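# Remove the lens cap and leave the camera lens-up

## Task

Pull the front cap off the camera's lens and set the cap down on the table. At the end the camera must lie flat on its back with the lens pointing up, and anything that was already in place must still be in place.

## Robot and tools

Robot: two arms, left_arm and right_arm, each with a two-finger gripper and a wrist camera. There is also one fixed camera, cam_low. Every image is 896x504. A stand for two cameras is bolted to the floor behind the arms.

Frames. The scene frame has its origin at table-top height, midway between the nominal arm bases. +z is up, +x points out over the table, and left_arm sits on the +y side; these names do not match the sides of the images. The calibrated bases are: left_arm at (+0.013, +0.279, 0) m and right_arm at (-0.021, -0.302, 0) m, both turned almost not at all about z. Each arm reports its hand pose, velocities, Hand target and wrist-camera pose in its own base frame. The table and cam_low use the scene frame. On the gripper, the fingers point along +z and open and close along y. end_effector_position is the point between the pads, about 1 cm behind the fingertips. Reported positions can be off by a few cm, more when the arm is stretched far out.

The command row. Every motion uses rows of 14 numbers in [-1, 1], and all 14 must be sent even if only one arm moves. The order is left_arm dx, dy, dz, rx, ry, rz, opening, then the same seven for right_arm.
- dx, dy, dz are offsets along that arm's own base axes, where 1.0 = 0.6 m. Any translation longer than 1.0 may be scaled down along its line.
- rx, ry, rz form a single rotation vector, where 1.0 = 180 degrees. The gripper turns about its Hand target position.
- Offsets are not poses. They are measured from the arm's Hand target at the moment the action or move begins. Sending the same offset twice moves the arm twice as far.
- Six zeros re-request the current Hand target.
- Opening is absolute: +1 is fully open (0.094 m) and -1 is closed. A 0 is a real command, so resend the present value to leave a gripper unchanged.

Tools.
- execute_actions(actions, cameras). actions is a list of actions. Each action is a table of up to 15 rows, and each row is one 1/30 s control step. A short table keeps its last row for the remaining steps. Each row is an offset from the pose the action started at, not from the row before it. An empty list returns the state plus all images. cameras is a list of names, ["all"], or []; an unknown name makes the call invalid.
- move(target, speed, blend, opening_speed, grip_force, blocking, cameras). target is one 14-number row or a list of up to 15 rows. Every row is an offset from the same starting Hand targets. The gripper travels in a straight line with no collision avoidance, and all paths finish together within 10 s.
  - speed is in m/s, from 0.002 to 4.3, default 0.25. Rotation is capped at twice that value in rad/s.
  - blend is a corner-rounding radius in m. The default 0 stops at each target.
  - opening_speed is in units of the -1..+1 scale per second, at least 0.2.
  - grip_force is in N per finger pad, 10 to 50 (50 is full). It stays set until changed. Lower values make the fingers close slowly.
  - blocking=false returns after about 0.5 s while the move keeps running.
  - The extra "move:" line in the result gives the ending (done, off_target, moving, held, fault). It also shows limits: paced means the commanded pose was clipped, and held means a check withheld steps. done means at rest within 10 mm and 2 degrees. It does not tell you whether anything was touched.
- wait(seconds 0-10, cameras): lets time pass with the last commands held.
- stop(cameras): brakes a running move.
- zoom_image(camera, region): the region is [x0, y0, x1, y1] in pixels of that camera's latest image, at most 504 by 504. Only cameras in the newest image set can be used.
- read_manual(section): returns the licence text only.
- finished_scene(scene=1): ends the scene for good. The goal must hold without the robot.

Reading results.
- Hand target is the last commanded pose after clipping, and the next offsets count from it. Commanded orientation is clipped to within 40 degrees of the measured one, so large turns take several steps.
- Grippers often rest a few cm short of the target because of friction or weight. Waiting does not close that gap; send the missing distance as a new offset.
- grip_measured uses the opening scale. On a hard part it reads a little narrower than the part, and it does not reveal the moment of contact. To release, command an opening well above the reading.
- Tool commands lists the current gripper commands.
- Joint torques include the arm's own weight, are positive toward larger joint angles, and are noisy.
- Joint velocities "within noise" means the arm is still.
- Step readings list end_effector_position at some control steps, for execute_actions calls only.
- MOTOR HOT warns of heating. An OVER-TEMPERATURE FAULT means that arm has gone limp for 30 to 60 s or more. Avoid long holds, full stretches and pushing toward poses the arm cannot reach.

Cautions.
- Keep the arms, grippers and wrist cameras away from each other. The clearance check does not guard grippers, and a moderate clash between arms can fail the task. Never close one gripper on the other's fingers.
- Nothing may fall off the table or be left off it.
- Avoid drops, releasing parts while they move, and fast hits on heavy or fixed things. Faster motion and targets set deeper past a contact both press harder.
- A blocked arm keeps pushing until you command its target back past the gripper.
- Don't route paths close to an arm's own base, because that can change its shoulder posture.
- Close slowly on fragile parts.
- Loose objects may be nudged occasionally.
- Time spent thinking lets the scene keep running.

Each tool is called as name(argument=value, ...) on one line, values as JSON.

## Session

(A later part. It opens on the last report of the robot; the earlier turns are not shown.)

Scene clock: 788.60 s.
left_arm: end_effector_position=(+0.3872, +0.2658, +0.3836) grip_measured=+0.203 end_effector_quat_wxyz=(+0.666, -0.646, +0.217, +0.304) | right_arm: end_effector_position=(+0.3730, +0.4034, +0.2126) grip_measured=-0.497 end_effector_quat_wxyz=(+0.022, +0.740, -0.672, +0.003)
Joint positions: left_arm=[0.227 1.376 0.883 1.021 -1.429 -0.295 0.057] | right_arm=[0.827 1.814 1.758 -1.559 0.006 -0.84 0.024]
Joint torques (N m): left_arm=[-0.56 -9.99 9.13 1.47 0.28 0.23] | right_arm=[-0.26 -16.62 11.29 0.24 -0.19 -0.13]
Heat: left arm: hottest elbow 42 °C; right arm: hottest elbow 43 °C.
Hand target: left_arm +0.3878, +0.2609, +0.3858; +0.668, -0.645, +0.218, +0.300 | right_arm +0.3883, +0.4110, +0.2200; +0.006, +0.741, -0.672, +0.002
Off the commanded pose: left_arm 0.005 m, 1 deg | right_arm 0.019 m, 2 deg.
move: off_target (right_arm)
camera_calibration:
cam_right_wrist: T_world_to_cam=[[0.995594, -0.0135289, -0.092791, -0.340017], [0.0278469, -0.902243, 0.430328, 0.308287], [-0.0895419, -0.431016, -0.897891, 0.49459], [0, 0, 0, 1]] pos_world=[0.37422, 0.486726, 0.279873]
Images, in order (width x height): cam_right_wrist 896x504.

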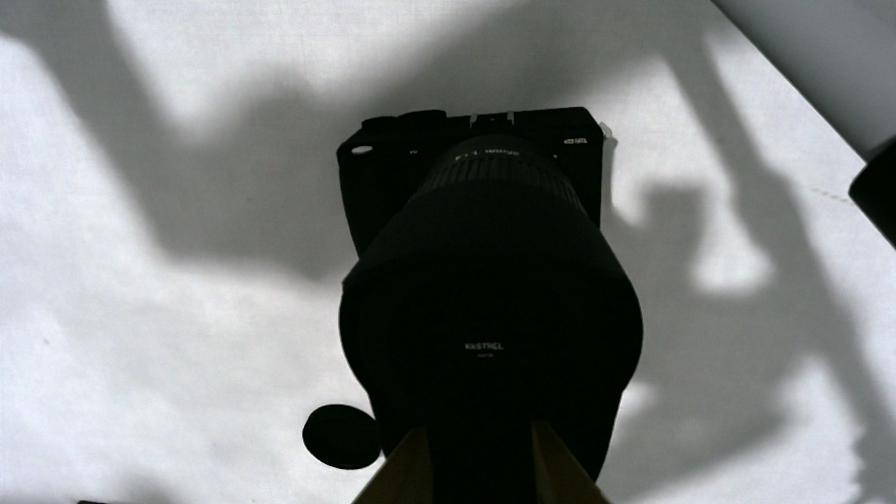

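move(target=[0,0,0,0,0,0,0.2, 0.0025,0.0067,-0.0333,0.0117,-0.008,0,-0.5], speed=0.08, cameras=["cam_right_wrist"])

zoom_image(camera="cam_right_wrist", region=[330, 280, 630, 504])

Scene clock: 808.93 s.
left_arm: end_effector_position=(+0.3872, +0.2658, +0.3836) grip_measured=+0.203 end_effector_quat_wxyz=(+0.666, -0.646, +0.217, +0.304) | right_arm: end_effector_position=(+0.3835, +0.4162, +0.2018) grip_measured=-0.497 end_effector_quat_wxyz=(-0.013, +0.740, -0.672, +0.001)
Joint positions: left_arm=[0.227 1.376 0.883 1.021 -1.429 -0.295 0.057] | right_arm=[0.827 1.814 1.73 -1.461 0.001 -0.84 0.024]
Joint torques (N m): left_arm=[-0.5 -9.93 9.13 1.44 0.28 0.24] | right_arm=[-0.5 -17.9 8.23 0.49 -0.27 -0.12]
Heat: left arm: hottest elbow 42 °C; right arm: hottest elbow 43 °C.
Hand target: left_arm +0.3878, +0.2609, +0.3858; +0.668, -0.645, +0.218, +0.300 | right_arm +0.3898, +0.4150, +0.2001; -0.016, +0.741, -0.672, -0.001
Off the commanded pose: left_arm 0.005 m, 1 deg | right_arm 0.007 m, 0 deg.
move: done
camera_calibration:
cam_right_wrist: T_world_to_cam=[[0.998699, -0.00925481, -0.0501483, -0.362928], [0.0105593, -0.924551, 0.380912, 0.350045], [-0.0498899, -0.380946, -0.92325, 0.460404], [0, 0, 0, 1]] pos_world=[0.381729, 0.495664, 0.273532]
Images, in order (width x height): cam_right_wrist 896x504.

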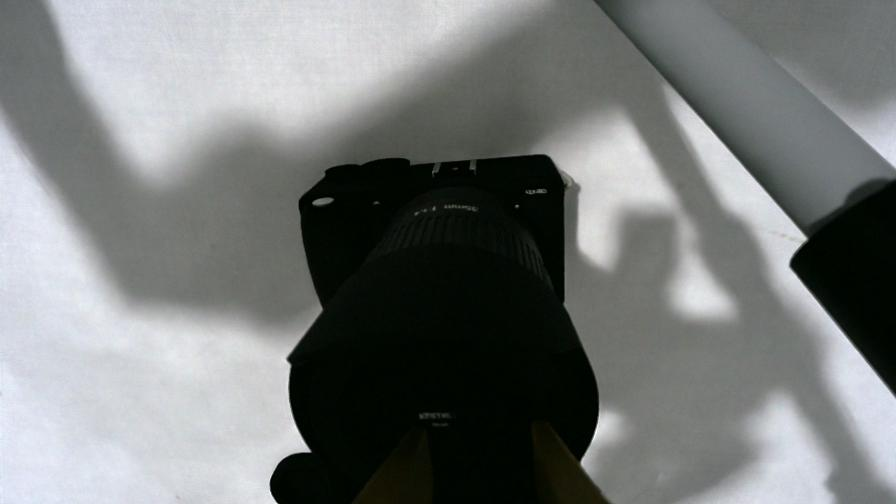

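Scaled by 1.680 from the camera's 896x504 image, which has a finer 1280x720 frame.

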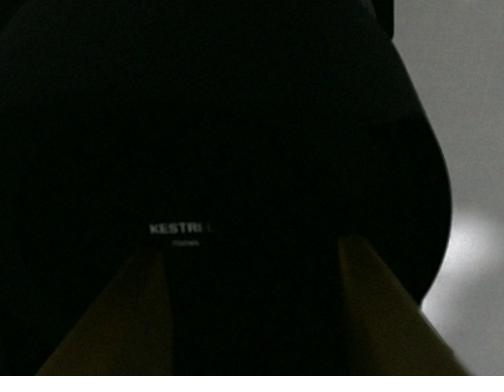

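move(target=[0,0,0,0,0,0,0.2, -0.023,-0.0108,0,-0.0057,0.006,0,-0.5], speed=0.08, cameras=["cam_right_wrist"])

zoom_image(camera="cam_right_wrist", region=[330, 280, 630, 504])

Scene clock: 820.80 s.
left_arm: end_effector_position=(+0.3872, +0.2658, +0.3836) grip_measured=+0.203 end_effector_quat_wxyz=(+0.666, -0.646, +0.217, +0.304) | right_arm: end_effector_position=(+0.3778, +0.4104, +0.1910) grip_measured=-0.497 end_effector_quat_wxyz=(+0.001, +0.741, -0.672, +0.000)
Joint positions: left_arm=[0.227 1.376 0.883 1.021 -1.429 -0.295 0.057] | right_arm=[0.827 1.814 1.702 -1.461 0 -0.84 0.024]
Joint torques (N m): left_arm=[-0.44 -9.93 9.14 1.46 0.28 0.23] | right_arm=[0.67 -19.31 7.94 -0.16 -0.27 -0.03]
Heat: left arm: hottest elbow 42 °C; right arm: hottest elbow 42 °C.
Hand target: left_arm +0.3878, +0.2609, +0.3858; +0.668, -0.645, +0.218, +0.300 | right_arm +0.3759, +0.4084, +0.2000; -0.003, +0.741, -0.672, -0.002
Off the commanded pose: left_arm 0.005 m, 1 deg | right_arm 0.009 m, 1 deg.
move: done
camera_calibration:
cam_right_wrist: T_world_to_cam=[[0.997463, -0.0104654, -0.0704121, -0.352987], [0.0185522, -0.916734, 0.399067, 0.339165], [-0.0687255, -0.399361, -0.914214, 0.460947], [0, 0, 0, 1]] pos_world=[0.377478, 0.491314, 0.2612]
Images, in order (width x height): cam_right_wrist 896x504.

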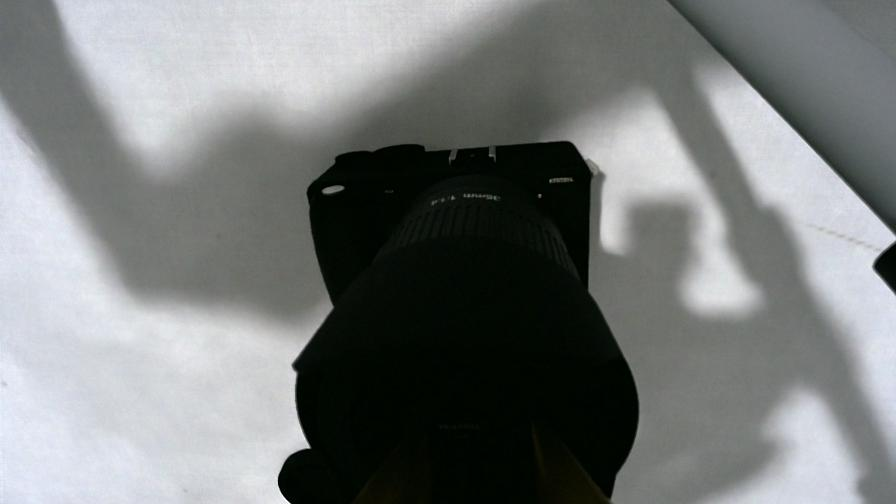

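Scaled by 1.680 from the camera's 896x504 image, which has a finer 1280x720 frame.

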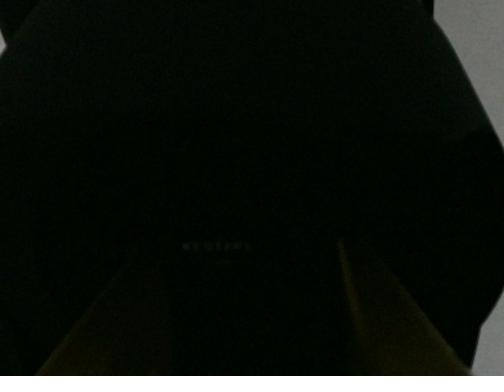

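move(target=[0,0,0,0,0,0,0.2, -0.0075,-0.0058,0,0,0,0,-0.5], speed=0.08)

Scene clock: 840.67 s.
left_arm: end_effector_position=(+0.3872, +0.2658, +0.3836) grip_measured=+0.203 end_effector_quat_wxyz=(+0.666, -0.646, +0.217, +0.304) | right_arm: end_effector_position=(+0.3732, +0.4054, +0.1877) grip_measured=-0.497 end_effector_quat_wxyz=(+0.008, +0.741, -0.672, +0.000)
Joint positions: left_arm=[0.227 1.376 0.883 1.021 -1.429 -0.295 0.057] | right_arm=[0.827 1.805 1.681 -1.461 0 -0.84 0.024]
Joint torques (N m): left_arm=[-0.44 -9.93 9.11 1.46 0.28 0.23] | right_arm=[0.62 -19.9 7.99 -0.03 -0.26 0.01]
Heat: left arm: hottest elbow 42 °C; right arm: hottest elbow 42 °C.
Hand target: left_arm +0.3878, +0.2609, +0.3858; +0.668, -0.645, +0.218, +0.300 | right_arm +0.3714, +0.4050, +0.1999; -0.003, +0.741, -0.672, -0.002
Off the commanded pose: left_arm 0.005 m, 1 deg | right_arm 0.012 m, 1 deg.
move: off_target (right_arm)

move(target=[0,0,0,0,0,0,0.2, 0.0025,0.0033,-0.0067,0,0,0,-0.53], speed=0.05, cameras=["cam_right_wrist"])

zoom_image(camera="cam_right_wrist", region=[380, 380, 580, 504])

Scene clock: 851.73 s.
left_arm: end_effector_position=(+0.3872, +0.2658, +0.3836) grip_measured=+0.203 end_effector_quat_wxyz=(+0.666, -0.646, +0.217, +0.304) | right_arm: end_effector_position=(+0.3732, +0.4054, +0.1877) grip_measured=-0.527 end_effector_quat_wxyz=(+0.008, +0.741, -0.672, +0.000)
Joint positions: left_arm=[0.227 1.376 0.883 1.021 -1.429 -0.295 0.057] | right_arm=[0.827 1.805 1.681 -1.461 0 -0.84 0.022]
Joint torques (N m): left_arm=[-0.5 -9.99 9.11 1.48 0.28 0.23] | right_arm=[0.97 -19.31 7.95 0.28 -0.25 0.02]
Heat: left arm: hottest elbow 42 °C; right arm: hottest elbow 42 °C.
Hand target: left_arm +0.3878, +0.2609, +0.3858; +0.668, -0.645, +0.218, +0.300 | right_arm +0.3729, +0.4069, +0.1959; -0.003, +0.741, -0.672, -0.002
Off the commanded pose: left_arm 0.005 m, 1 deg | right_arm 0.008 m, 1 deg.
move: done
camera_calibration:
cam_right_wrist: T_world_to_cam=[[0.996827, -0.0111567, -0.0788111, -0.346577], [0.0219918, -0.912984, 0.407402, 0.331664], [-0.0764986, -0.407843, -0.909842, 0.461094], [0, 0, 0, 1]] pos_world=[0.373457, 0.486991, 0.257088]
Images, in order (width x height): cam_right_wrist 896x504.

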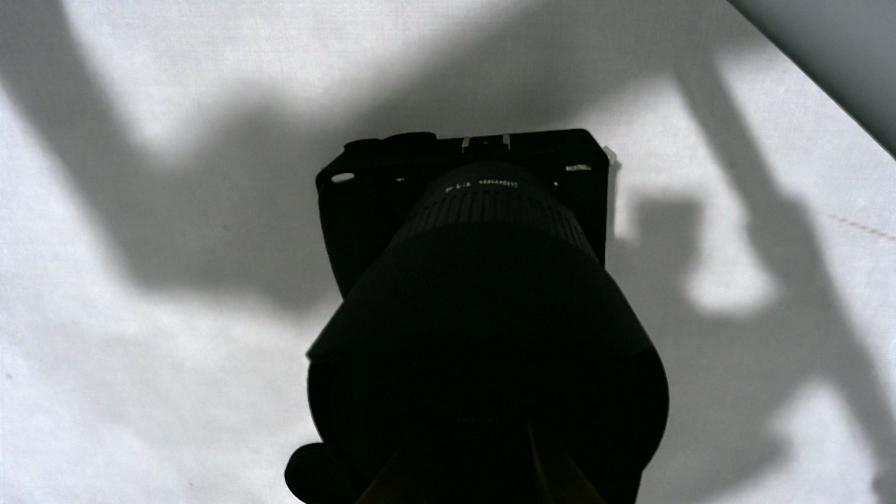

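Scaled by 2.520 from the camera's 896x504 image, which has a finer 1280x720 frame.

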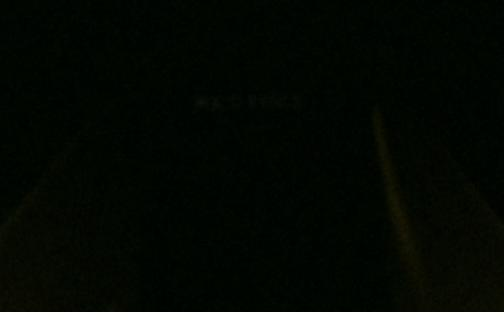

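move(target=[0,0,0,0,0,0,0.2, 0.001,0.0033,-0.0083,0,0,0,-0.53], speed=0.05)

Scene clock: 864.77 s.
left_arm: end_effector_position=(+0.3872, +0.2658, +0.3836) grip_measured=+0.203 end_effector_quat_wxyz=(+0.666, -0.646, +0.217, +0.304) | right_arm: end_effector_position=(+0.3737, +0.4059, +0.1863) grip_measured=-0.527 end_effector_quat_wxyz=(+0.006, +0.741, -0.672, +0.000)
Joint positions: left_arm=[0.227 1.376 0.883 1.021 -1.429 -0.295 0.057] | right_arm=[0.827 1.805 1.677 -1.455 0 -0.84 0.022]
Joint torques (N m): left_arm=[-0.5 -9.93 9.13 1.44 0.28 0.23] | right_arm=[0.56 -18.78 7.95 0.4 -0.25 0.02]
Heat: left arm: hottest elbow 42 °C; right arm: hottest elbow 42 °C.
Hand target: left_arm +0.3878, +0.2609, +0.3858; +0.668, -0.645, +0.218, +0.300 | right_arm +0.3736, +0.4090, +0.1910; -0.003, +0.741, -0.672, -0.002
Off the commanded pose: left_arm 0.005 m, 1 deg | right_arm 0.005 m, 1 deg.
move: done

move(target=[0,0,0,0,0,0,0.2, 0,0.001,-0.01,0,0,0,-0.53], speed=0.05)

Scene clock: 868.70 s.
left_arm: end_effector_position=(+0.3872, +0.2658, +0.3836) grip_measured=+0.203 end_effector_quat_wxyz=(+0.666, -0.646, +0.217, +0.304) | right_arm: end_effector_position=(+0.3747, +0.4071, +0.1842) grip_measured=-0.527 end_effector_quat_wxyz=(+0.002, +0.741, -0.672, +0.000)
Joint positions: left_arm=[0.227 1.376 0.883 1.021 -1.429 -0.295 0.057] | right_arm=[0.827 1.805 1.671 -1.442 0 -0.84 0.022]
Joint torques (N m): left_arm=[-0.5 -9.88 9.14 1.47 0.29 0.23] | right_arm=[0.67 -19.19 7.57 0.55 -0.27 0.03]
Heat: left arm: hottest elbow 42 °C; right arm: hottest elbow 42 °C.
Hand target: left_arm +0.3878, +0.2609, +0.3858; +0.668, -0.645, +0.218, +0.300 | right_arm +0.3736, +0.4096, +0.1849; -0.003, +0.741, -0.672, -0.002
Off the commanded pose: left_arm 0.005 m, 1 deg | right_arm 0.003 m, 1 deg.
move: done

move(target=[0,0,0,0,0,0,0.2, -0.0025,-0.0015,-0.0067,0,0,0,-0.53], speed=0.05, cameras=["cam_right_wrist"])

zoom_image(camera="cam_right_wrist", region=[380, 380, 580, 504])

Scene clock: 874.13 s.
left_arm: end_effector_position=(+0.3872, +0.2658, +0.3836) grip_measured=+0.203 end_effector_quat_wxyz=(+0.666, -0.646, +0.217, +0.304) | right_arm: end_effector_position=(+0.3746, +0.4069, +0.1833) grip_measured=-0.527 end_effector_quat_wxyz=(-0.001, +0.741, -0.672, +0.000)
Joint positions: left_arm=[0.227 1.376 0.883 1.021 -1.429 -0.295 0.057] | right_arm=[0.827 1.8 1.662 -1.43 0 -0.84 0.022]
Joint torques (N m): left_arm=[-0.44 -9.93 9.16 1.48 0.28 0.23] | right_arm=[1.08 -17.96 7.17 0.39 -0.28 0.05]
Heat: left arm: hottest elbow 43 °C; right arm: hottest elbow 42 °C.
Hand target: left_arm +0.3878, +0.2609, +0.3858; +0.668, -0.645, +0.218, +0.300 | right_arm +0.3720, +0.4086, +0.1810; -0.003, +0.741, -0.672, -0.002
Off the commanded pose: left_arm 0.005 m, 1 deg | right_arm 0.004 m, 0 deg.
move: done
camera_calibration:
cam_right_wrist: T_world_to_cam=[[0.997709, -0.0101854, -0.0668733, -0.351192], [0.0171371, -0.918289, 0.395539, 0.340889], [-0.0654377, -0.395779, -0.916011, 0.449913], [0, 0, 0, 1]] pos_world=[0.373987, 0.487524, 0.253806]
Images, in order (width x height): cam_right_wrist 896x504.

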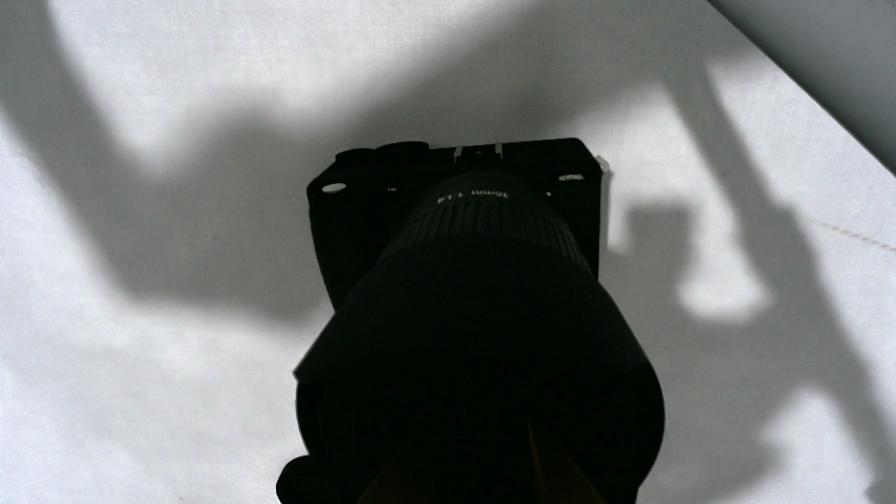

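Scaled by 2.520 from the camera's 896x504 image, which has a finer 1280x720 frame.

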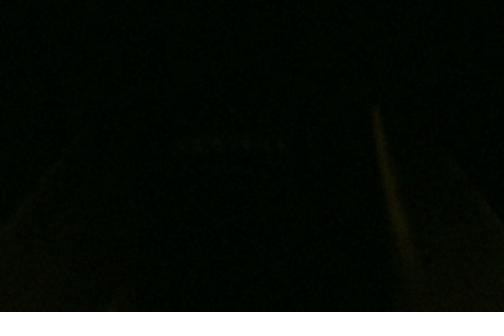

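move(target=[0,0,0,0,0,0,0.2, -0.0013,0.0017,-0.0058,0,0,0,-0.53], speed=0.05)

Scene clock: 885.20 s.
left_arm: end_effector_position=(+0.3872, +0.2658, +0.3836) grip_measured=+0.203 end_effector_quat_wxyz=(+0.666, -0.646, +0.217, +0.304) | right_arm: end_effector_position=(+0.3746, +0.4070, +0.1829) grip_measured=-0.527 end_effector_quat_wxyz=(-0.004, +0.741, -0.672, +0.000)
Joint positions: left_arm=[0.227 1.376 0.883 1.021 -1.429 -0.295 0.057] | right_arm=[0.827 1.798 1.657 -1.423 0 -0.84 0.022]
Joint torques (N m): left_arm=[-0.56 -9.99 9.13 1.47 0.28 0.24] | right_arm=[1.08 -17.61 7.05 0.49 -0.26 0.09]
Heat: left arm: hottest elbow 43 °C; right arm: hottest elbow 42 °C.
Hand target: left_arm +0.3878, +0.2609, +0.3858; +0.668, -0.645, +0.218, +0.300 | right_arm +0.3714, +0.4098, +0.1775; -0.003, +0.741, -0.672, -0.002
Off the commanded pose: left_arm 0.005 m, 1 deg | right_arm 0.007 m, 0 deg.
move: done

move(target=[0,0,0,0,0,0,0.2, 0,0,0,0,0,0,-0.68], speed=0.05, grip_force=[50, 10], opening_speed=0.2)

Scene clock: 894.83 s.
left_arm: end_effector_position=(+0.3872, +0.2658, +0.3836) grip_measured=+0.203 end_effector_quat_wxyz=(+0.666, -0.646, +0.217, +0.304) | right_arm: end_effector_position=(+0.3757, +0.4080, +0.1829) grip_measured=-0.677 end_effector_quat_wxyz=(-0.007, +0.741, -0.672, +0.000)
Joint positions: left_arm=[0.227 1.376 0.883 1.021 -1.429 -0.295 0.057] | right_arm=[0.827 1.797 1.657 -1.417 0 -0.84 0.015]
Joint torques (N m): left_arm=[-0.56 -9.99 9.16 1.48 0.29 0.23] | right_arm=[1.03 -17.79 7.13 0.43 -0.26 0.09]
Heat: left arm: hottest elbow 43 °C; right arm: hottest elbow 41 °C.
Hand target: left_arm +0.3878, +0.2609, +0.3858; +0.668, -0.645, +0.218, +0.300 | right_arm +0.3713, +0.4097, +0.1775; -0.003, +0.741, -0.672, -0.002
Off the commanded pose: left_arm 0.005 m, 1 deg | right_arm 0.007 m, 0 deg.
grip_force (N): 50, 10
move: done

move(target=[0,0,0,0,0,0,0.2, 0,0.003,0.02,0,0,0,-0.57], speed=0.05, grip_force=50)

Scene clock: 1047.07 s.
left_arm: end_effector_position=(+0.3872, +0.2658, +0.3836) grip_measured=+0.203 end_effector_quat_wxyz=(+0.666, -0.646, +0.217, +0.304) | right_arm: end_effector_position=(+0.3735, +0.4059, +0.1831) grip_measured=-0.573 end_effector_quat_wxyz=(-0.001, +0.741, -0.672, +0.000)
Joint positions: left_arm=[0.227 1.376 0.883 1.021 -1.429 -0.295 0.057] | right_arm=[0.827 1.797 1.657 -1.429 -0.001 -0.84 0.02]
Joint torques (N m): left_arm=[-0.56 -9.93 9.11 1.47 0.28 0.23] | right_arm=[1.38 -17.61 9.17 -0.36 -0.24 0.11]
Heat: left arm: hottest elbow 43 °C; right arm: hottest elbow 39 °C.
Hand target: left_arm +0.3878, +0.2609, +0.3858; +0.668, -0.645, +0.218, +0.300 | right_arm +0.3712, +0.4114, +0.1895; -0.003, +0.741, -0.672, -0.002
Off the commanded pose: left_arm 0.005 m, 1 deg | right_arm 0.009 m, 0 deg.
move: done

move(target=[0,0,0,0,0,0,0.2, 0.001,0.0045,0.012,0,0,0,-0.57], speed=0.05)

Scene clock: 1052.80 s.
left_arm: end_effector_position=(+0.3872, +0.2658, +0.3836) grip_measured=+0.203 end_effector_quat_wxyz=(+0.666, -0.646, +0.217, +0.304) | right_arm: end_effector_position=(+0.3696, +0.4017, +0.1838) grip_measured=-0.573 end_effector_quat_wxyz=(+0.011, +0.741, -0.672, -0.001)
Joint positions: left_arm=[0.227 1.376 0.883 1.021 -1.429 -0.295 0.057] | right_arm=[0.827 1.797 1.659 -1.454 -0.001 -0.84 0.02]
Joint torques (N m): left_arm=[-0.56 -9.88 9.11 1.47 0.27 0.23] | right_arm=[1.2 -17.67 10.74 -0.17 -0.25 0.11]
Heat: left arm: hottest elbow 43 °C; right arm: hottest elbow 39 °C.
Hand target: left_arm +0.3878, +0.2609, +0.3858; +0.668, -0.645, +0.218, +0.300 | right_arm +0.3719, +0.4141, +0.1967; -0.003, +0.741, -0.672, -0.002
Off the commanded pose: left_arm 0.005 m, 1 deg | right_arm 0.018 m, 2 deg.
move: off_target (right_arm)

move(target=[[0,0,0,0,0,0,0.2, 0.002,-0.003,0.025,0,0,0,-0.57],[0,0,0,0,0,0,0.2, 0.002,-0.003,0.008,0,0,0,-0.57]], speed=0.08)

Scene clock: 1062.03 s.
left_arm: end_effector_position=(+0.3872, +0.2658, +0.3836) grip_measured=+0.203 end_effector_quat_wxyz=(+0.666, -0.646, +0.217, +0.304) | right_arm: end_effector_position=(+0.3696, +0.4018, +0.1932) grip_measured=-0.573 end_effector_quat_wxyz=(+0.013, +0.740, -0.672, -0.001)
Joint positions: left_arm=[0.227 1.376 0.883 1.021 -1.429 -0.295 0.057] | right_arm=[0.827 1.797 1.683 -1.483 -0.001 -0.84 0.02]
Joint torques (N m): left_arm=[-0.5 -9.88 9.13 1.48 0.28 0.23] | right_arm=[1.2 -17.79 9.69 0.23 -0.23 0.1]
Heat: left arm: hottest elbow 43 °C; right arm: hottest elbow 41 °C.
Hand target: left_arm +0.3878, +0.2609, +0.3858; +0.668, -0.645, +0.218, +0.300 | right_arm +0.3731, +0.4123, +0.2015; -0.003, +0.741, -0.672, -0.002
Off the commanded pose: left_arm 0.005 m, 1 deg | right_arm 0.014 m, 2 deg.
move: off_target (right_arm)

move(target=[0,0,0,0,0,0,0.2, 0,0.008,-0.006,0.003,-0.003,0,-0.57], speed=0.05)

Scene clock: 1067.73 s.
left_arm: end_effector_position=(+0.3872, +0.2658, +0.3836) grip_measured=+0.203 end_effector_quat_wxyz=(+0.666, -0.646, +0.217, +0.304) | right_arm: end_effector_position=(+0.3734, +0.4058, +0.1931) grip_measured=-0.573 end_effector_quat_wxyz=(+0.002, +0.740, -0.673, -0.001)
Joint positions: left_arm=[0.227 1.376 0.883 1.021 -1.429 -0.295 0.057] | right_arm=[0.827 1.797 1.683 -1.461 -0.001 -0.839 0.02]
Joint torques (N m): left_arm=[-0.5 -9.93 9.13 1.47 0.28 0.23] | right_arm=[1.79 -17.61 9.28 0.28 -0.22 0.11]
Heat: left arm: hottest elbow 43 °C; right arm: hottest elbow 42 °C.
Hand target: left_arm +0.3878, +0.2609, +0.3858; +0.668, -0.645, +0.218, +0.300 | right_arm +0.3731, +0.4171, +0.1979; -0.010, +0.741, -0.672, -0.001
Off the commanded pose: left_arm 0.005 m, 1 deg | right_arm 0.012 m, 1 deg.
move: off_target (right_arm)

move(target=[0,0,0,0,0,0,0.2, -0.002,0.008,-0.010,0,0,0,-0.57], speed=0.05)

Scene clock: 1072.27 s.
left_arm: end_effector_position=(+0.3872, +0.2658, +0.3836) grip_measured=+0.203 end_effector_quat_wxyz=(+0.666, -0.646, +0.217, +0.304) | right_arm: end_effector_position=(+0.3731, +0.4102, +0.1931) grip_measured=-0.573 end_effector_quat_wxyz=(-0.004, +0.740, -0.673, -0.001)
Joint positions: left_arm=[0.227 1.376 0.883 1.021 -1.429 -0.295 0.057] | right_arm=[0.833 1.797 1.683 -1.449 -0.001 -0.832 0.02]
Joint torques (N m): left_arm=[-0.44 -10.05 9.11 1.47 0.28 0.23] | right_arm=[1.9 -16.73 9.07 0.44 -0.19 0.12]
Heat: left arm: hottest elbow 43 °C; right arm: hottest elbow 42 °C.
Hand target: left_arm +0.3878, +0.2609, +0.3858; +0.668, -0.645, +0.218, +0.300 | right_arm +0.3719, +0.4219, +0.1919; -0.010, +0.741, -0.672, -0.001
Off the commanded pose: left_arm 0.005 m, 1 deg | right_arm 0.012 m, 1 deg.
move: off_target (right_arm)

execute_actions(actions=[])

zoom_image(camera="cam_right_wrist", region=[380, 360, 580, 504])

Scene clock: 1075.50 s.
left_arm: end_effector_position=(+0.3872, +0.2658, +0.3836) grip_measured=+0.203 end_effector_quat_wxyz=(+0.666, -0.646, +0.217, +0.304) | right_arm: end_effector_position=(+0.3731, +0.4102, +0.1931) grip_measured=-0.573 end_effector_quat_wxyz=(-0.004, +0.739, -0.673, -0.001)
Joint positions: left_arm=[0.227 1.376 0.883 1.021 -1.429 -0.295 0.057] | right_arm=[0.833 1.797 1.683 -1.449 -0.001 -0.831 0.02]
Joint velocities: within noise
Joint torques (N m): left_arm=[-0.56 -9.99 9.14 1.48 0.28 0.23] | right_arm=[2.14 -16.91 9.13 0.44 -0.19 0.13]
Heat: left arm: hottest elbow 43 °C; right arm: hottest elbow 42 °C.
Hand target: left_arm +0.3878, +0.2609, +0.3858; +0.668, -0.645, +0.218, +0.300 | right_arm +0.3719, +0.4219, +0.1919; -0.010, +0.740, -0.672, -0.001
Tool commands: left_gripper/opening=+0.2 right_gripper/opening=-0.57
Off the commanded pose: left_arm 0.005 m, 1 deg | right_arm 0.012 m, 1 deg.
camera_calibration:
cam_left_wrist: T_world_to_cam=[[0.761524, 0.0803635, 0.643135, -0.552533], [0.633964, -0.298727, -0.713338, 0.15055], [0.134795, 0.950949, -0.278435, -0.098491], [0, 0, 0, 1]] pos_world=[0.3386, 0.183037, 0.435323]
cam_right_wrist: T_world_to_cam=[[0.997884, -0.0132562, -0.0636577, -0.348504], [0.0127283, -0.920235, 0.391158, 0.343338], [-0.0637653, -0.391141, -0.918119, 0.457886], [0, 0, 0, 1]] pos_world=[0.372594, 0.49043, 0.26391]

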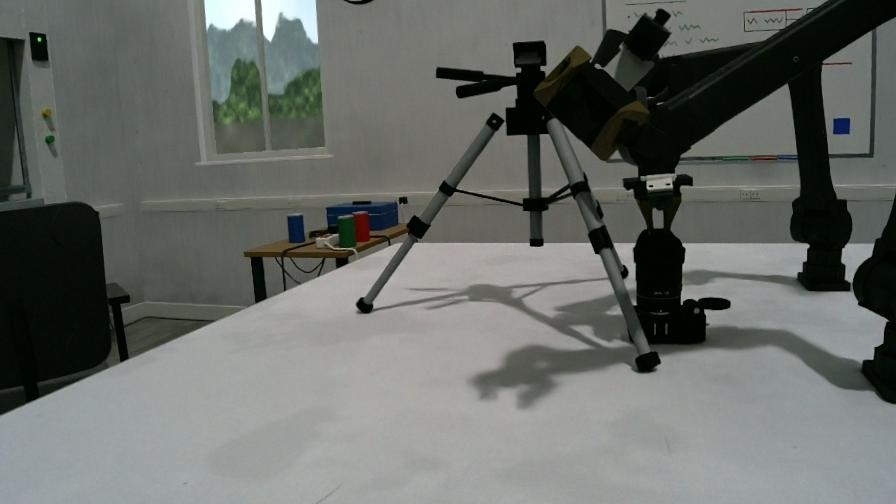

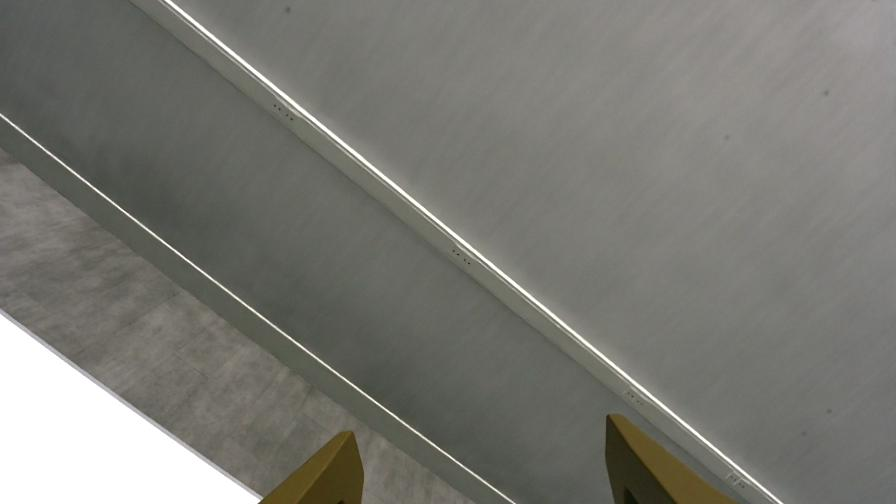

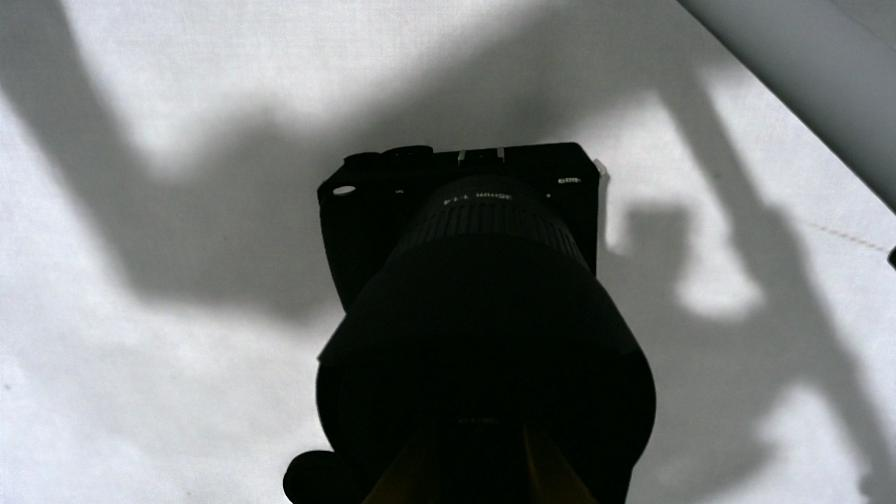

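Scaled by 2.520 from the camera's 896x504 image, which has a finer 1280x720 frame.

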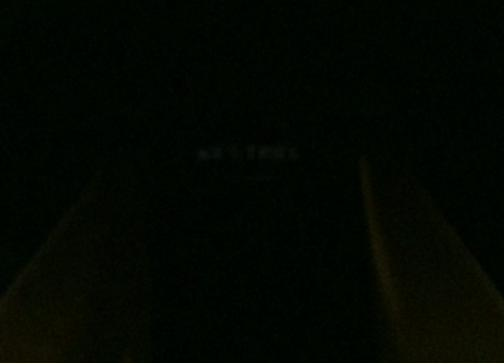

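move(target=[0,0,0,0,0,0,0.2, 0.001,-0.001,-0.010,0,0,0,-0.57], speed=0.05)

Scene clock: 1093.47 s.
left_arm: end_effector_position=(+0.3872, +0.2658, +0.3836) grip_measured=+0.203 end_effector_quat_wxyz=(+0.666, -0.646, +0.217, +0.304) | right_arm: end_effector_position=(+0.3755, +0.4128, +0.1932) grip_measured=-0.573 end_effector_quat_wxyz=(-0.011, +0.739, -0.673, -0.001)
Joint positions: left_arm=[0.227 1.376 0.883 1.021 -1.429 -0.295 0.057] | right_arm=[0.833 1.797 1.683 -1.434 -0.001 -0.831 0.02]
Joint torques (N m): left_arm=[-0.44 -9.93 9.13 1.47 0.28 0.23] | right_arm=[1.67 -16.73 8.16 0.44 -0.19 0.12]
Heat: left arm: hottest elbow 43 °C; right arm: hottest elbow 43 °C.
Hand target: left_arm +0.3878, +0.2609, +0.3858; +0.668, -0.645, +0.218, +0.300 | right_arm +0.3725, +0.4213, +0.1859; -0.010, +0.740, -0.672, -0.001
Off the commanded pose: left_arm 0.005 m, 1 deg | right_arm 0.012 m, 0 deg.
move: off_target (right_arm)

move(target=[0,0,0,0,0,0,0.2, 0,-0.003,-0.008,-0.003,0.003,0,-0.57], speed=0.05)

Scene clock: 1098.73 s.
left_arm: end_effector_position=(+0.3872, +0.2658, +0.3836) grip_measured=+0.203 end_effector_quat_wxyz=(+0.666, -0.646, +0.217, +0.304) | right_arm: end_effector_position=(+0.3755, +0.4129, +0.1932) grip_measured=-0.573 end_effector_quat_wxyz=(-0.012, +0.739, -0.673, -0.001)
Joint positions: left_arm=[0.227 1.376 0.883 1.021 -1.429 -0.295 0.057] | right_arm=[0.833 1.797 1.683 -1.434 -0.001 -0.831 0.02]
Joint torques (N m): left_arm=[-0.5 -9.93 9.11 1.44 0.28 0.23] | right_arm=[1.38 -16.32 7.91 0.35 -0.21 0.09]
Heat: left arm: hottest elbow 43 °C; right arm: hottest elbow 43 °C.
Hand target: left_arm +0.3878, +0.2609, +0.3858; +0.668, -0.645, +0.218, +0.300 | right_arm +0.3725, +0.4195, +0.1811; -0.003, +0.740, -0.672, -0.002
Off the commanded pose: left_arm 0.005 m, 1 deg | right_arm 0.014 m, 1 deg.
move: off_target (right_arm)

move(target=[0,0,0,0,0,0,0.2, 0,-0.002,-0.006,-0.001,0.001,0,-0.57], speed=0.05)

Scene clock: 1102.43 s.
left_arm: end_effector_position=(+0.3872, +0.2658, +0.3836) grip_measured=+0.203 end_effector_quat_wxyz=(+0.666, -0.646, +0.217, +0.304) | right_arm: end_effector_position=(+0.3741, +0.4113, +0.1893) grip_measured=-0.573 end_effector_quat_wxyz=(-0.007, +0.739, -0.673, -0.001)
Joint positions: left_arm=[0.227 1.376 0.883 1.021 -1.429 -0.295 0.057] | right_arm=[0.833 1.798 1.675 -1.434 -0.001 -0.831 0.02]
Joint torques (N m): left_arm=[-0.5 -9.88 9.16 1.46 0.28 0.23] | right_arm=[1.2 -16.26 7.94 0.51 -0.22 0.07]
Heat: left arm: hottest elbow 43 °C; right arm: hottest elbow 43 °C.
Hand target: left_arm +0.3878, +0.2609, +0.3858; +0.668, -0.645, +0.218, +0.300 | right_arm +0.3725, +0.4183, +0.1776; -0.001, +0.740, -0.672, -0.002
Off the commanded pose: left_arm 0.005 m, 1 deg | right_arm 0.014 m, 1 deg.
move: off_target (right_arm)

move(target=[0,0,0,0,0,0,0.2, 0.001,0.0,-0.007,0,0,0,-0.57], speed=0.05)

Scene clock: 1107.30 s.
left_arm: end_effector_position=(+0.3872, +0.2658, +0.3836) grip_measured=+0.203 end_effector_quat_wxyz=(+0.666, -0.646, +0.217, +0.304) | right_arm: end_effector_position=(+0.3744, +0.4117, +0.1847) grip_measured=-0.573 end_effector_quat_wxyz=(-0.007, +0.739, -0.673, -0.001)
Joint positions: left_arm=[0.227 1.376 0.883 1.021 -1.429 -0.295 0.057] | right_arm=[0.833 1.802 1.668 -1.424 -0.001 -0.831 0.02]
Joint torques (N m): left_arm=[-0.5 -10.05 9.11 1.47 0.28 0.23] | right_arm=[1.49 -15.91 7.79 0.43 -0.22 0.07]
Heat: left arm: hottest elbow 43 °C; right arm: hottest elbow 43 °C.
Hand target: left_arm +0.3878, +0.2609, +0.3858; +0.668, -0.645, +0.218, +0.300 | right_arm +0.3731, +0.4183, +0.1734; -0.001, +0.740, -0.672, -0.002
Off the commanded pose: left_arm 0.005 m, 1 deg | right_arm 0.013 m, 1 deg.
move: off_target (right_arm)

move(target=[0,0,0,0,0,0,0.2, -0.002,-0.006,-0.001,-0.002,0.002,0,-0.57], speed=0.05)

Scene clock: 1112.93 s.
left_arm: end_effector_position=(+0.3872, +0.2658, +0.3836) grip_measured=+0.203 end_effector_quat_wxyz=(+0.666, -0.646, +0.217, +0.304) | right_arm: end_effector_position=(+0.3743, +0.4115, +0.1843) grip_measured=-0.573 end_effector_quat_wxyz=(-0.006, +0.739, -0.673, -0.001)
Joint positions: left_arm=[0.227 1.376 0.883 1.021 -1.429 -0.295 0.057] | right_arm=[0.833 1.802 1.667 -1.423 -0.001 -0.831 0.02]
Joint torques (N m): left_arm=[-0.5 -9.88 9.13 1.47 0.28 0.23] | right_arm=[1.08 -16.44 7.68 0.21 -0.25 0.03]
Heat: left arm: hottest elbow 43 °C; right arm: hottest elbow 43 °C.
Hand target: left_arm +0.3878, +0.2609, +0.3858; +0.668, -0.645, +0.218, +0.300 | right_arm +0.3720, +0.4148, +0.1728; +0.003, +0.740, -0.672, -0.002
Off the commanded pose: left_arm 0.005 m, 1 deg | right_arm 0.012 m, 1 deg.
move: off_target (right_arm)

move(target=[0,0,0,0,0,0,0.2, -0.0015,-0.004,0,-0.003,0.003,0,-0.57], speed=0.05)

Scene clock: 1120.37 s.
left_arm: end_effector_position=(+0.3872, +0.2658, +0.3836) grip_measured=+0.203 end_effector_quat_wxyz=(+0.666, -0.646, +0.217, +0.304) | right_arm: end_effector_position=(+0.3739, +0.4112, +0.1843) grip_measured=-0.573 end_effector_quat_wxyz=(-0.005, +0.739, -0.673, -0.001)
Joint positions: left_arm=[0.227 1.376 0.883 1.021 -1.429 -0.295 0.057] | right_arm=[0.833 1.802 1.667 -1.425 -0.002 -0.831 0.02]
Joint torques (N m): left_arm=[-0.56 -9.99 9.13 1.47 0.28 0.23] | right_arm=[0.85 -16.44 7.82 -0.21 -0.28 0.01]
Heat: left arm: hottest elbow 43 °C; right arm: hottest elbow 43 °C.
Hand target: left_arm +0.3878, +0.2609, +0.3858; +0.668, -0.645, +0.218, +0.300 | right_arm +0.3710, +0.4124, +0.1728; +0.010, +0.740, -0.672, -0.003
Off the commanded pose: left_arm 0.005 m, 1 deg | right_arm 0.012 m, 2 deg.
move: off_target (right_arm)

move(target=[0,0,0,0,0,0,0.2, -0.001,-0.003,0,-0.002,0.002,0,-0.57], speed=0.05)

Scene clock: 1125.63 s.
left_arm: end_effector_position=(+0.3872, +0.2658, +0.3836) grip_measured=+0.203 end_effector_quat_wxyz=(+0.666, -0.646, +0.217, +0.304) | right_arm: end_effector_position=(+0.3723, +0.4095, +0.1842) grip_measured=-0.573 end_effector_quat_wxyz=(-0.001, +0.739, -0.673, -0.001)
Joint positions: left_arm=[0.227 1.376 0.883 1.021 -1.429 -0.295 0.057] | right_arm=[0.833 1.802 1.667 -1.435 -0.002 -0.831 0.02]
Joint torques (N m): left_arm=[-0.5 -9.93 9.14 1.48 0.28 0.23] | right_arm=[0.67 -15.97 8.03 -0.21 -0.26 0]
Heat: left arm: hottest elbow 43 °C; right arm: hottest elbow 43 °C.
Hand target: left_arm +0.3878, +0.2609, +0.3858; +0.668, -0.645, +0.218, +0.300 | right_arm +0.3704, +0.4106, +0.1728; +0.014, +0.740, -0.672, -0.003
Off the commanded pose: left_arm 0.005 m, 1 deg | right_arm 0.012 m, 2 deg.
move: off_target (right_arm)

wait(seconds=0, cameras=["cam_right_wrist"])

zoom_image(camera="cam_right_wrist", region=[420, 380, 540, 480])

Scene clock: 1136.97 s.
left_arm: end_effector_position=(+0.3872, +0.2658, +0.3836) grip_measured=+0.203 end_effector_quat_wxyz=(+0.666, -0.646, +0.217, +0.304) | right_arm: end_effector_position=(+0.3723, +0.4095, +0.1842) grip_measured=-0.573 end_effector_quat_wxyz=(-0.001, +0.739, -0.673, -0.001)
Joint positions: left_arm=[0.227 1.376 0.883 1.021 -1.429 -0.295 0.057] | right_arm=[0.833 1.802 1.667 -1.435 -0.002 -0.831 0.02]
Joint torques (N m): left_arm=[-0.5 -10.05 9.13 1.47 0.28 0.23] | right_arm=[0.73 -16.21 8.05 -0.17 -0.25 -0.02]
Heat: left arm: hottest elbow 43 °C; right arm: hottest elbow 43 °C.
Hand target: left_arm +0.3878, +0.2609, +0.3858; +0.668, -0.645, +0.218, +0.300 | right_arm +0.3705, +0.4106, +0.1728; +0.014, +0.740, -0.672, -0.003
Tool commands: left_gripper/opening=+0.2 right_gripper/opening=-0.57
Off the commanded pose: left_arm 0.005 m, 1 deg | right_arm 0.012 m, 2 deg.
camera_calibration:
cam_right_wrist: T_world_to_cam=[[0.997524, -0.0135919, -0.0690055, -0.346922], [0.0148507, -0.918321, 0.395559, 0.34381], [-0.0687456, -0.395604, -0.915845, 0.452738], [0, 0, 0, 1]] pos_world=[0.37208, 0.490118, 0.254702]
Images, in order (width x height): cam_right_wrist 896x504.

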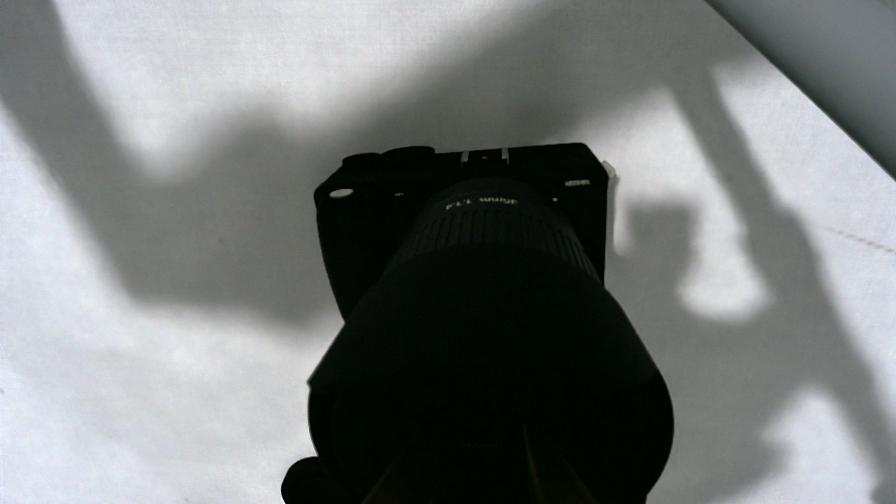

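Scaled by 4.200 from the camera's 896x504 image, which has a finer 1280x720 frame.

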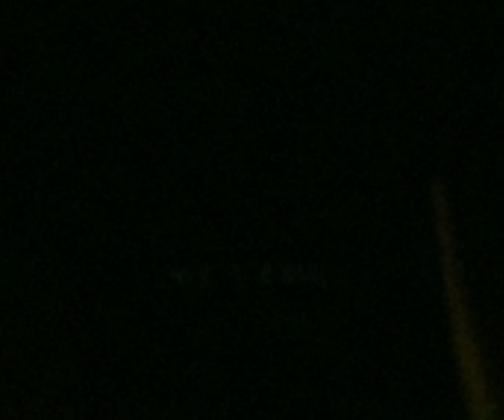

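move(target=[0,0,0,0,0,0,0.2, 0.001,-0.0005,-0.006,0,0,0,-0.57], speed=0.05)

Scene clock: 1151.77 s.
left_arm: end_effector_position=(+0.3872, +0.2658, +0.3836) grip_measured=+0.203 end_effector_quat_wxyz=(+0.666, -0.646, +0.217, +0.304) | right_arm: end_effector_position=(+0.3723, +0.4095, +0.1842) grip_measured=-0.573 end_effector_quat_wxyz=(-0.001, +0.739, -0.673, -0.001)
Joint positions: left_arm=[0.227 1.376 0.883 1.021 -1.429 -0.295 0.057] | right_arm=[0.833 1.802 1.667 -1.435 -0.002 -0.831 0.02]
Joint torques (N m): left_arm=[-0.5 -9.93 9.11 1.47 0.28 0.23] | right_arm=[0.56 -15.91 7.45 0.13 -0.26 -0.03]
Heat: left arm: hottest elbow 43 °C; right arm: hottest elbow 43 °C.
Hand target: left_arm +0.3878, +0.2609, +0.3858; +0.668, -0.645, +0.218, +0.300 | right_arm +0.3711, +0.4103, +0.1692; +0.014, +0.740, -0.672, -0.003
Off the commanded pose: left_arm 0.005 m, 1 deg | right_arm 0.015 m, 2 deg.
move: off_target (right_arm)

move(target=[0,0,0,0,0,0,0.2, 0.001,0.0005,-0.006,0,0,0,-0.57], speed=0.05)

Scene clock: 1154.30 s.
left_arm: end_effector_position=(+0.3872, +0.2658, +0.3836) grip_measured=+0.203 end_effector_quat_wxyz=(+0.666, -0.646, +0.217, +0.304) | right_arm: end_effector_position=(+0.3719, +0.4091, +0.1835) grip_measured=-0.573 end_effector_quat_wxyz=(+0.000, +0.739, -0.673, -0.001)
Joint positions: left_arm=[0.227 1.376 0.883 1.021 -1.429 -0.295 0.057] | right_arm=[0.833 1.802 1.665 -1.434 -0.002 -0.831 0.02]
Joint torques (N m): left_arm=[-0.56 -9.88 9.14 1.48 0.28 0.22] | right_arm=[0.73 -15.79 7.24 0.42 -0.27 -0.02]
Heat: left arm: hottest elbow 43 °C; right arm: hottest elbow 43 °C.
Hand target: left_arm +0.3878, +0.2609, +0.3858; +0.668, -0.645, +0.218, +0.300 | right_arm +0.3716, +0.4105, +0.1656; +0.014, +0.740, -0.672, -0.003
Off the commanded pose: left_arm 0.005 m, 1 deg | right_arm 0.018 m, 2 deg.
move: off_target (right_arm)

move(target=[0,0,0,0,0,0,0.2, 0.0015,0.0015,-0.006,0,0,0,-0.57], speed=0.05)

Scene clock: 1161.10 s.
left_arm: end_effector_position=(+0.3872, +0.2658, +0.3836) grip_measured=+0.203 end_effector_quat_wxyz=(+0.666, -0.646, +0.217, +0.304) | right_arm: end_effector_position=(+0.3721, +0.4093, +0.1832) grip_measured=-0.573 end_effector_quat_wxyz=(+0.000, +0.739, -0.673, -0.001)
Joint positions: left_arm=[0.227 1.376 0.883 1.021 -1.429 -0.295 0.057] | right_arm=[0.833 1.802 1.664 -1.432 -0.002 -0.831 0.02]
Joint torques (N m): left_arm=[-0.5 -9.93 9.16 1.47 0.28 0.23] | right_arm=[0.67 -15.03 7.1 0.59 -0.27 -0.02]
Heat: left arm: hottest elbow 43 °C; right arm: hottest elbow 43 °C.
Hand target: left_arm +0.3878, +0.2609, +0.3858; +0.668, -0.645, +0.218, +0.300 | right_arm +0.3726, +0.4115, +0.1620; +0.014, +0.740, -0.672, -0.003
Off the commanded pose: left_arm 0.005 m, 1 deg | right_arm 0.021 m, 2 deg.
move: off_target (right_arm)

move(target=[0,0,0,0,0,0,0.2, 0,0,0,0,0,0,-0.63], speed=0.05, opening_speed=0.2)

Scene clock: 1167.53 s.
left_arm: end_effector_position=(+0.3872, +0.2658, +0.3836) grip_measured=+0.203 end_effector_quat_wxyz=(+0.666, -0.646, +0.217, +0.304) | right_arm: end_effector_position=(+0.3727, +0.4099, +0.1832) grip_measured=-0.626 end_effector_quat_wxyz=(-0.002, +0.739, -0.673, -0.001)
Joint positions: left_arm=[0.227 1.376 0.883 1.021 -1.429 -0.295 0.057] | right_arm=[0.833 1.802 1.664 -1.429 -0.002 -0.831 0.018]
Joint torques (N m): left_arm=[-0.44 -9.99 9.11 1.47 0.28 0.23] | right_arm=[0.5 -15.38 7.09 0.53 -0.27 -0.02]
Heat: left arm: hottest elbow 43 °C; right arm: hottest elbow 42 °C.
Hand target: left_arm +0.3878, +0.2609, +0.3858; +0.668, -0.645, +0.218, +0.300 | right_arm +0.3726, +0.4115, +0.1620; +0.014, +0.740, -0.672, -0.003
Off the commanded pose: left_arm 0.005 m, 1 deg | right_arm 0.021 m, 2 deg.
move: off_target (right_arm)

move(target=[0,0,0,0,0,0,0.2, 0.0073,0.0108,0.0733,0.008,-0.0073,0,-0.57], speed=0.08)

move(target=[0,0,0,0,0,0,0.2, 0,0,0,0,0,0,0.32], speed=0.08, cameras=["cam_right_wrist"])

zoom_image(camera="cam_right_wrist", region=[320, 320, 660, 504])

Scene clock: 1238.37 s.
left_arm: end_effector_position=(+0.3872, +0.2658, +0.3836) grip_measured=+0.203 end_effector_quat_wxyz=(+0.666, -0.646, +0.217, +0.304) | right_arm: end_effector_position=(+0.3701, +0.4072, +0.1963) grip_measured=-0.573 end_effector_quat_wxyz=(+0.009, +0.739, -0.673, -0.001)
Joint positions: left_arm=[0.227 1.376 0.883 1.021 -1.429 -0.295 0.057] | right_arm=[0.833 1.802 1.699 -1.485 -0.002 -0.831 0.02]
Joint torques (N m): left_arm=[-0.5 -9.88 9.13 1.47 0.28 0.23] | right_arm=[0.73 -16.56 11.25 -0.18 -0.23 -0.01]
Heat: left arm: hottest elbow 43 °C; right arm: hottest elbow 41 °C.
Hand target: left_arm +0.3878, +0.2609, +0.3858; +0.668, -0.645, +0.218, +0.300 | right_arm +0.3769, +0.4179, +0.2059; -0.003, +0.741, -0.672, -0.003
Off the commanded pose: left_arm 0.005 m, 1 deg | right_arm 0.016 m, 1 deg.
move: off_target (right_arm)

Scene clock: 1238.97 s.
left_arm: end_effector_position=(+0.3872, +0.2658, +0.3836) grip_measured=+0.203 end_effector_quat_wxyz=(+0.666, -0.646, +0.217, +0.304) | right_arm: end_effector_position=(+0.3701, +0.4072, +0.1963) grip_measured=+0.316 end_effector_quat_wxyz=(+0.009, +0.739, -0.673, -0.001)
Joint positions: left_arm=[0.227 1.376 0.883 1.021 -1.429 -0.295 0.057] | right_arm=[0.833 1.802 1.699 -1.485 -0.002 -0.831 0.062]
Joint torques (N m): left_arm=[-0.5 -9.99 9.11 1.47 0.29 0.23] | right_arm=[0.67 -17.2 11.33 -0.18 -0.25 -0.01]
Heat: left arm: hottest elbow 43 °C; right arm: hottest elbow 41 °C.
Hand target: left_arm +0.3878, +0.2609, +0.3858; +0.668, -0.645, +0.218, +0.300 | right_arm +0.3769, +0.4179, +0.2059; -0.003, +0.741, -0.672, -0.003
Off the commanded pose: left_arm 0.005 m, 1 deg | right_arm 0.016 m, 1 deg.
move: off_target (right_arm)
camera_calibration:
cam_right_wrist: T_world_to_cam=[[0.996554, -0.0146327, -0.0816488, -0.340727], [0.0200017, -0.912883, 0.407731, 0.330366], [-0.080502, -0.407959, -0.909444, 0.470841], [0, 0, 0, 1]] pos_world=[0.370848, 0.488684, 0.265683]
Images, in order (width x height): cam_right_wrist 896x504.

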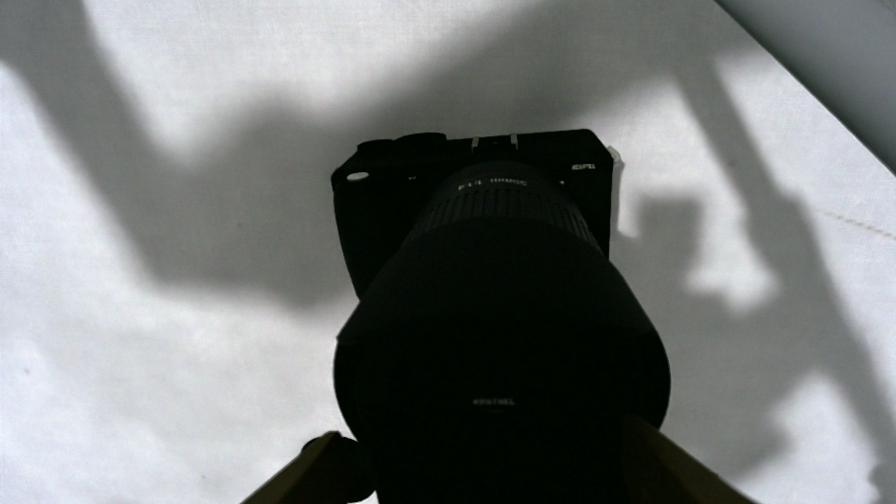

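Scaled by 1.482 from the camera's 896x504 image, which has a finer 1280x720 frame.

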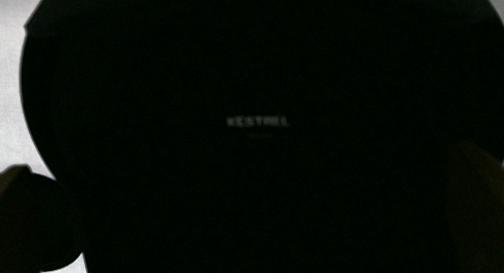

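move(target=[0,0,0,0,0,0,0.2, 0.0033,0.0,-0.035,0,0,0,0.32], speed=0.05)

Scene clock: 1246.40 s.
left_arm: end_effector_position=(+0.3872, +0.2658, +0.3836) grip_measured=+0.203 end_effector_quat_wxyz=(+0.666, -0.646, +0.217, +0.304) | right_arm: end_effector_position=(+0.3757, +0.4133, +0.1946) grip_measured=+0.317 end_effector_quat_wxyz=(-0.006, +0.739, -0.673, -0.001)
Joint positions: left_arm=[0.227 1.376 0.883 1.021 -1.429 -0.295 0.057] | right_arm=[0.833 1.805 1.699 -1.452 -0.002 -0.831 0.062]
Joint torques (N m): left_arm=[-0.56 -9.93 9.13 1.46 0.28 0.24] | right_arm=[0.5 -16.21 8.35 0.49 -0.24 -0.02]
Heat: left arm: hottest elbow 43 °C; right arm: hottest elbow 43 °C.
Hand target: left_arm +0.3878, +0.2609, +0.3858; +0.668, -0.645, +0.218, +0.300 | right_arm +0.3789, +0.4179, +0.1848; -0.003, +0.741, -0.672, -0.003
Off the commanded pose: left_arm 0.005 m, 1 deg | right_arm 0.011 m, 0 deg.
move: off_target (right_arm)

move(target=[0,0,0,0,0,0,0.2, -0.003,-0.005,-0.0133,0,0,0,0.32], speed=0.05)

Scene clock: 1249.70 s.
left_arm: end_effector_position=(+0.3872, +0.2658, +0.3836) grip_measured=+0.203 end_effector_quat_wxyz=(+0.666, -0.646, +0.217, +0.304) | right_arm: end_effector_position=(+0.3750, +0.4126, +0.1860) grip_measured=+0.317 end_effector_quat_wxyz=(-0.006, +0.739, -0.673, -0.001)
Joint positions: left_arm=[0.227 1.376 0.883 1.021 -1.429 -0.295 0.057] | right_arm=[0.833 1.805 1.676 -1.429 -0.002 -0.831 0.062]
Joint torques (N m): left_arm=[-0.56 -10.05 9.11 1.46 0.28 0.23] | right_arm=[0.26 -16.5 7.82 0.55 -0.26 -0.04]
Heat: left arm: hottest elbow 43 °C; right arm: hottest elbow 43 °C.
Hand target: left_arm +0.3878, +0.2609, +0.3858; +0.668, -0.645, +0.218, +0.300 | right_arm +0.3771, +0.4149, +0.1769; -0.003, +0.741, -0.672, -0.003
Off the commanded pose: left_arm 0.005 m, 1 deg | right_arm 0.010 m, 0 deg.
move: done

move(target=[0,0,0,0,0,0,0.2, -0.003,-0.012,-0.005,-0.003,0.003,0,0.32], speed=0.05)

Scene clock: 1254.77 s.
left_arm: end_effector_position=(+0.3872, +0.2658, +0.3836) grip_measured=+0.203 end_effector_quat_wxyz=(+0.666, -0.646, +0.217, +0.304) | right_arm: end_effector_position=(+0.3747, +0.4123, +0.1844) grip_measured=+0.317 end_effector_quat_wxyz=(-0.006, +0.739, -0.673, -0.001)
Joint positions: left_arm=[0.227 1.376 0.883 1.021 -1.429 -0.295 0.057] | right_arm=[0.833 1.805 1.671 -1.426 -0.002 -0.831 0.062]
Joint torques (N m): left_arm=[-0.56 -9.93 9.16 1.47 0.28 0.23] | right_arm=[-0.21 -17.38 6.86 0.23 -0.27 -0.12]
Heat: left arm: hottest elbow 43 °C; right arm: hottest elbow 43 °C.
Hand target: left_arm +0.3878, +0.2609, +0.3858; +0.668, -0.645, +0.218, +0.300 | right_arm +0.3753, +0.4078, +0.1739; +0.004, +0.740, -0.672, -0.003
Off the commanded pose: left_arm 0.005 m, 1 deg | right_arm 0.011 m, 1 deg.
move: off_target (right_arm)

move(target=[0,0,0,0,0,0,0.2, -0.002,-0.006,-0.005,-0.003,0.003,0,0.32], speed=0.05)

Scene clock: 1260.07 s.
left_arm: end_effector_position=(+0.3872, +0.2658, +0.3836) grip_measured=+0.203 end_effector_quat_wxyz=(+0.666, -0.646, +0.217, +0.304) | right_arm: end_effector_position=(+0.3744, +0.4119, +0.1838) grip_measured=+0.317 end_effector_quat_wxyz=(-0.005, +0.740, -0.672, -0.001)
Joint positions: left_arm=[0.227 1.376 0.883 1.021 -1.429 -0.295 0.057] | right_arm=[0.833 1.805 1.67 -1.426 -0.002 -0.834 0.062]
Joint torques (N m): left_arm=[-0.5 -9.93 9.14 1.47 0.28 0.23] | right_arm=[-0.44 -17.55 6.53 0.03 -0.3 -0.11]
Heat: left arm: hottest elbow 43 °C; right arm: hottest elbow 43 °C.
Hand target: left_arm +0.3878, +0.2609, +0.3858; +0.668, -0.645, +0.218, +0.300 | right_arm +0.3741, +0.4041, +0.1709; +0.011, +0.741, -0.672, -0.003
Off the commanded pose: left_arm 0.005 m, 1 deg | right_arm 0.015 m, 2 deg.
move: off_target (right_arm)

move(target=[0,0,0,0,0,0,0.2, -0.001,-0.004,0.022,0,0,0,0.24], speed=0.05)

Scene clock: 1288.87 s.
left_arm: end_effector_position=(+0.3872, +0.2658, +0.3836) grip_measured=+0.203 end_effector_quat_wxyz=(+0.666, -0.646, +0.217, +0.304) | right_arm: end_effector_position=(+0.3723, +0.4087, +0.1846) grip_measured=+0.243 end_effector_quat_wxyz=(+0.002, +0.741, -0.671, -0.001)
Joint positions: left_arm=[0.227 1.376 0.883 1.021 -1.429 -0.295 0.057] | right_arm=[0.832 1.803 1.67 -1.441 -0.002 -0.837 0.058]
Joint torques (N m): left_arm=[-0.5 -9.99 9.14 1.46 0.28 0.23] | right_arm=[-0.38 -18.08 7.86 -0.39 -0.3 -0.1]
Heat: left arm: hottest elbow 43 °C; right arm: hottest elbow 41 °C.
Hand target: left_arm +0.3878, +0.2609, +0.3858; +0.668, -0.645, +0.218, +0.300 | right_arm +0.3736, +0.4017, +0.1841; +0.011, +0.741, -0.672, -0.003
Off the commanded pose: left_arm 0.005 m, 1 deg | right_arm 0.007 m, 1 deg.
move: done


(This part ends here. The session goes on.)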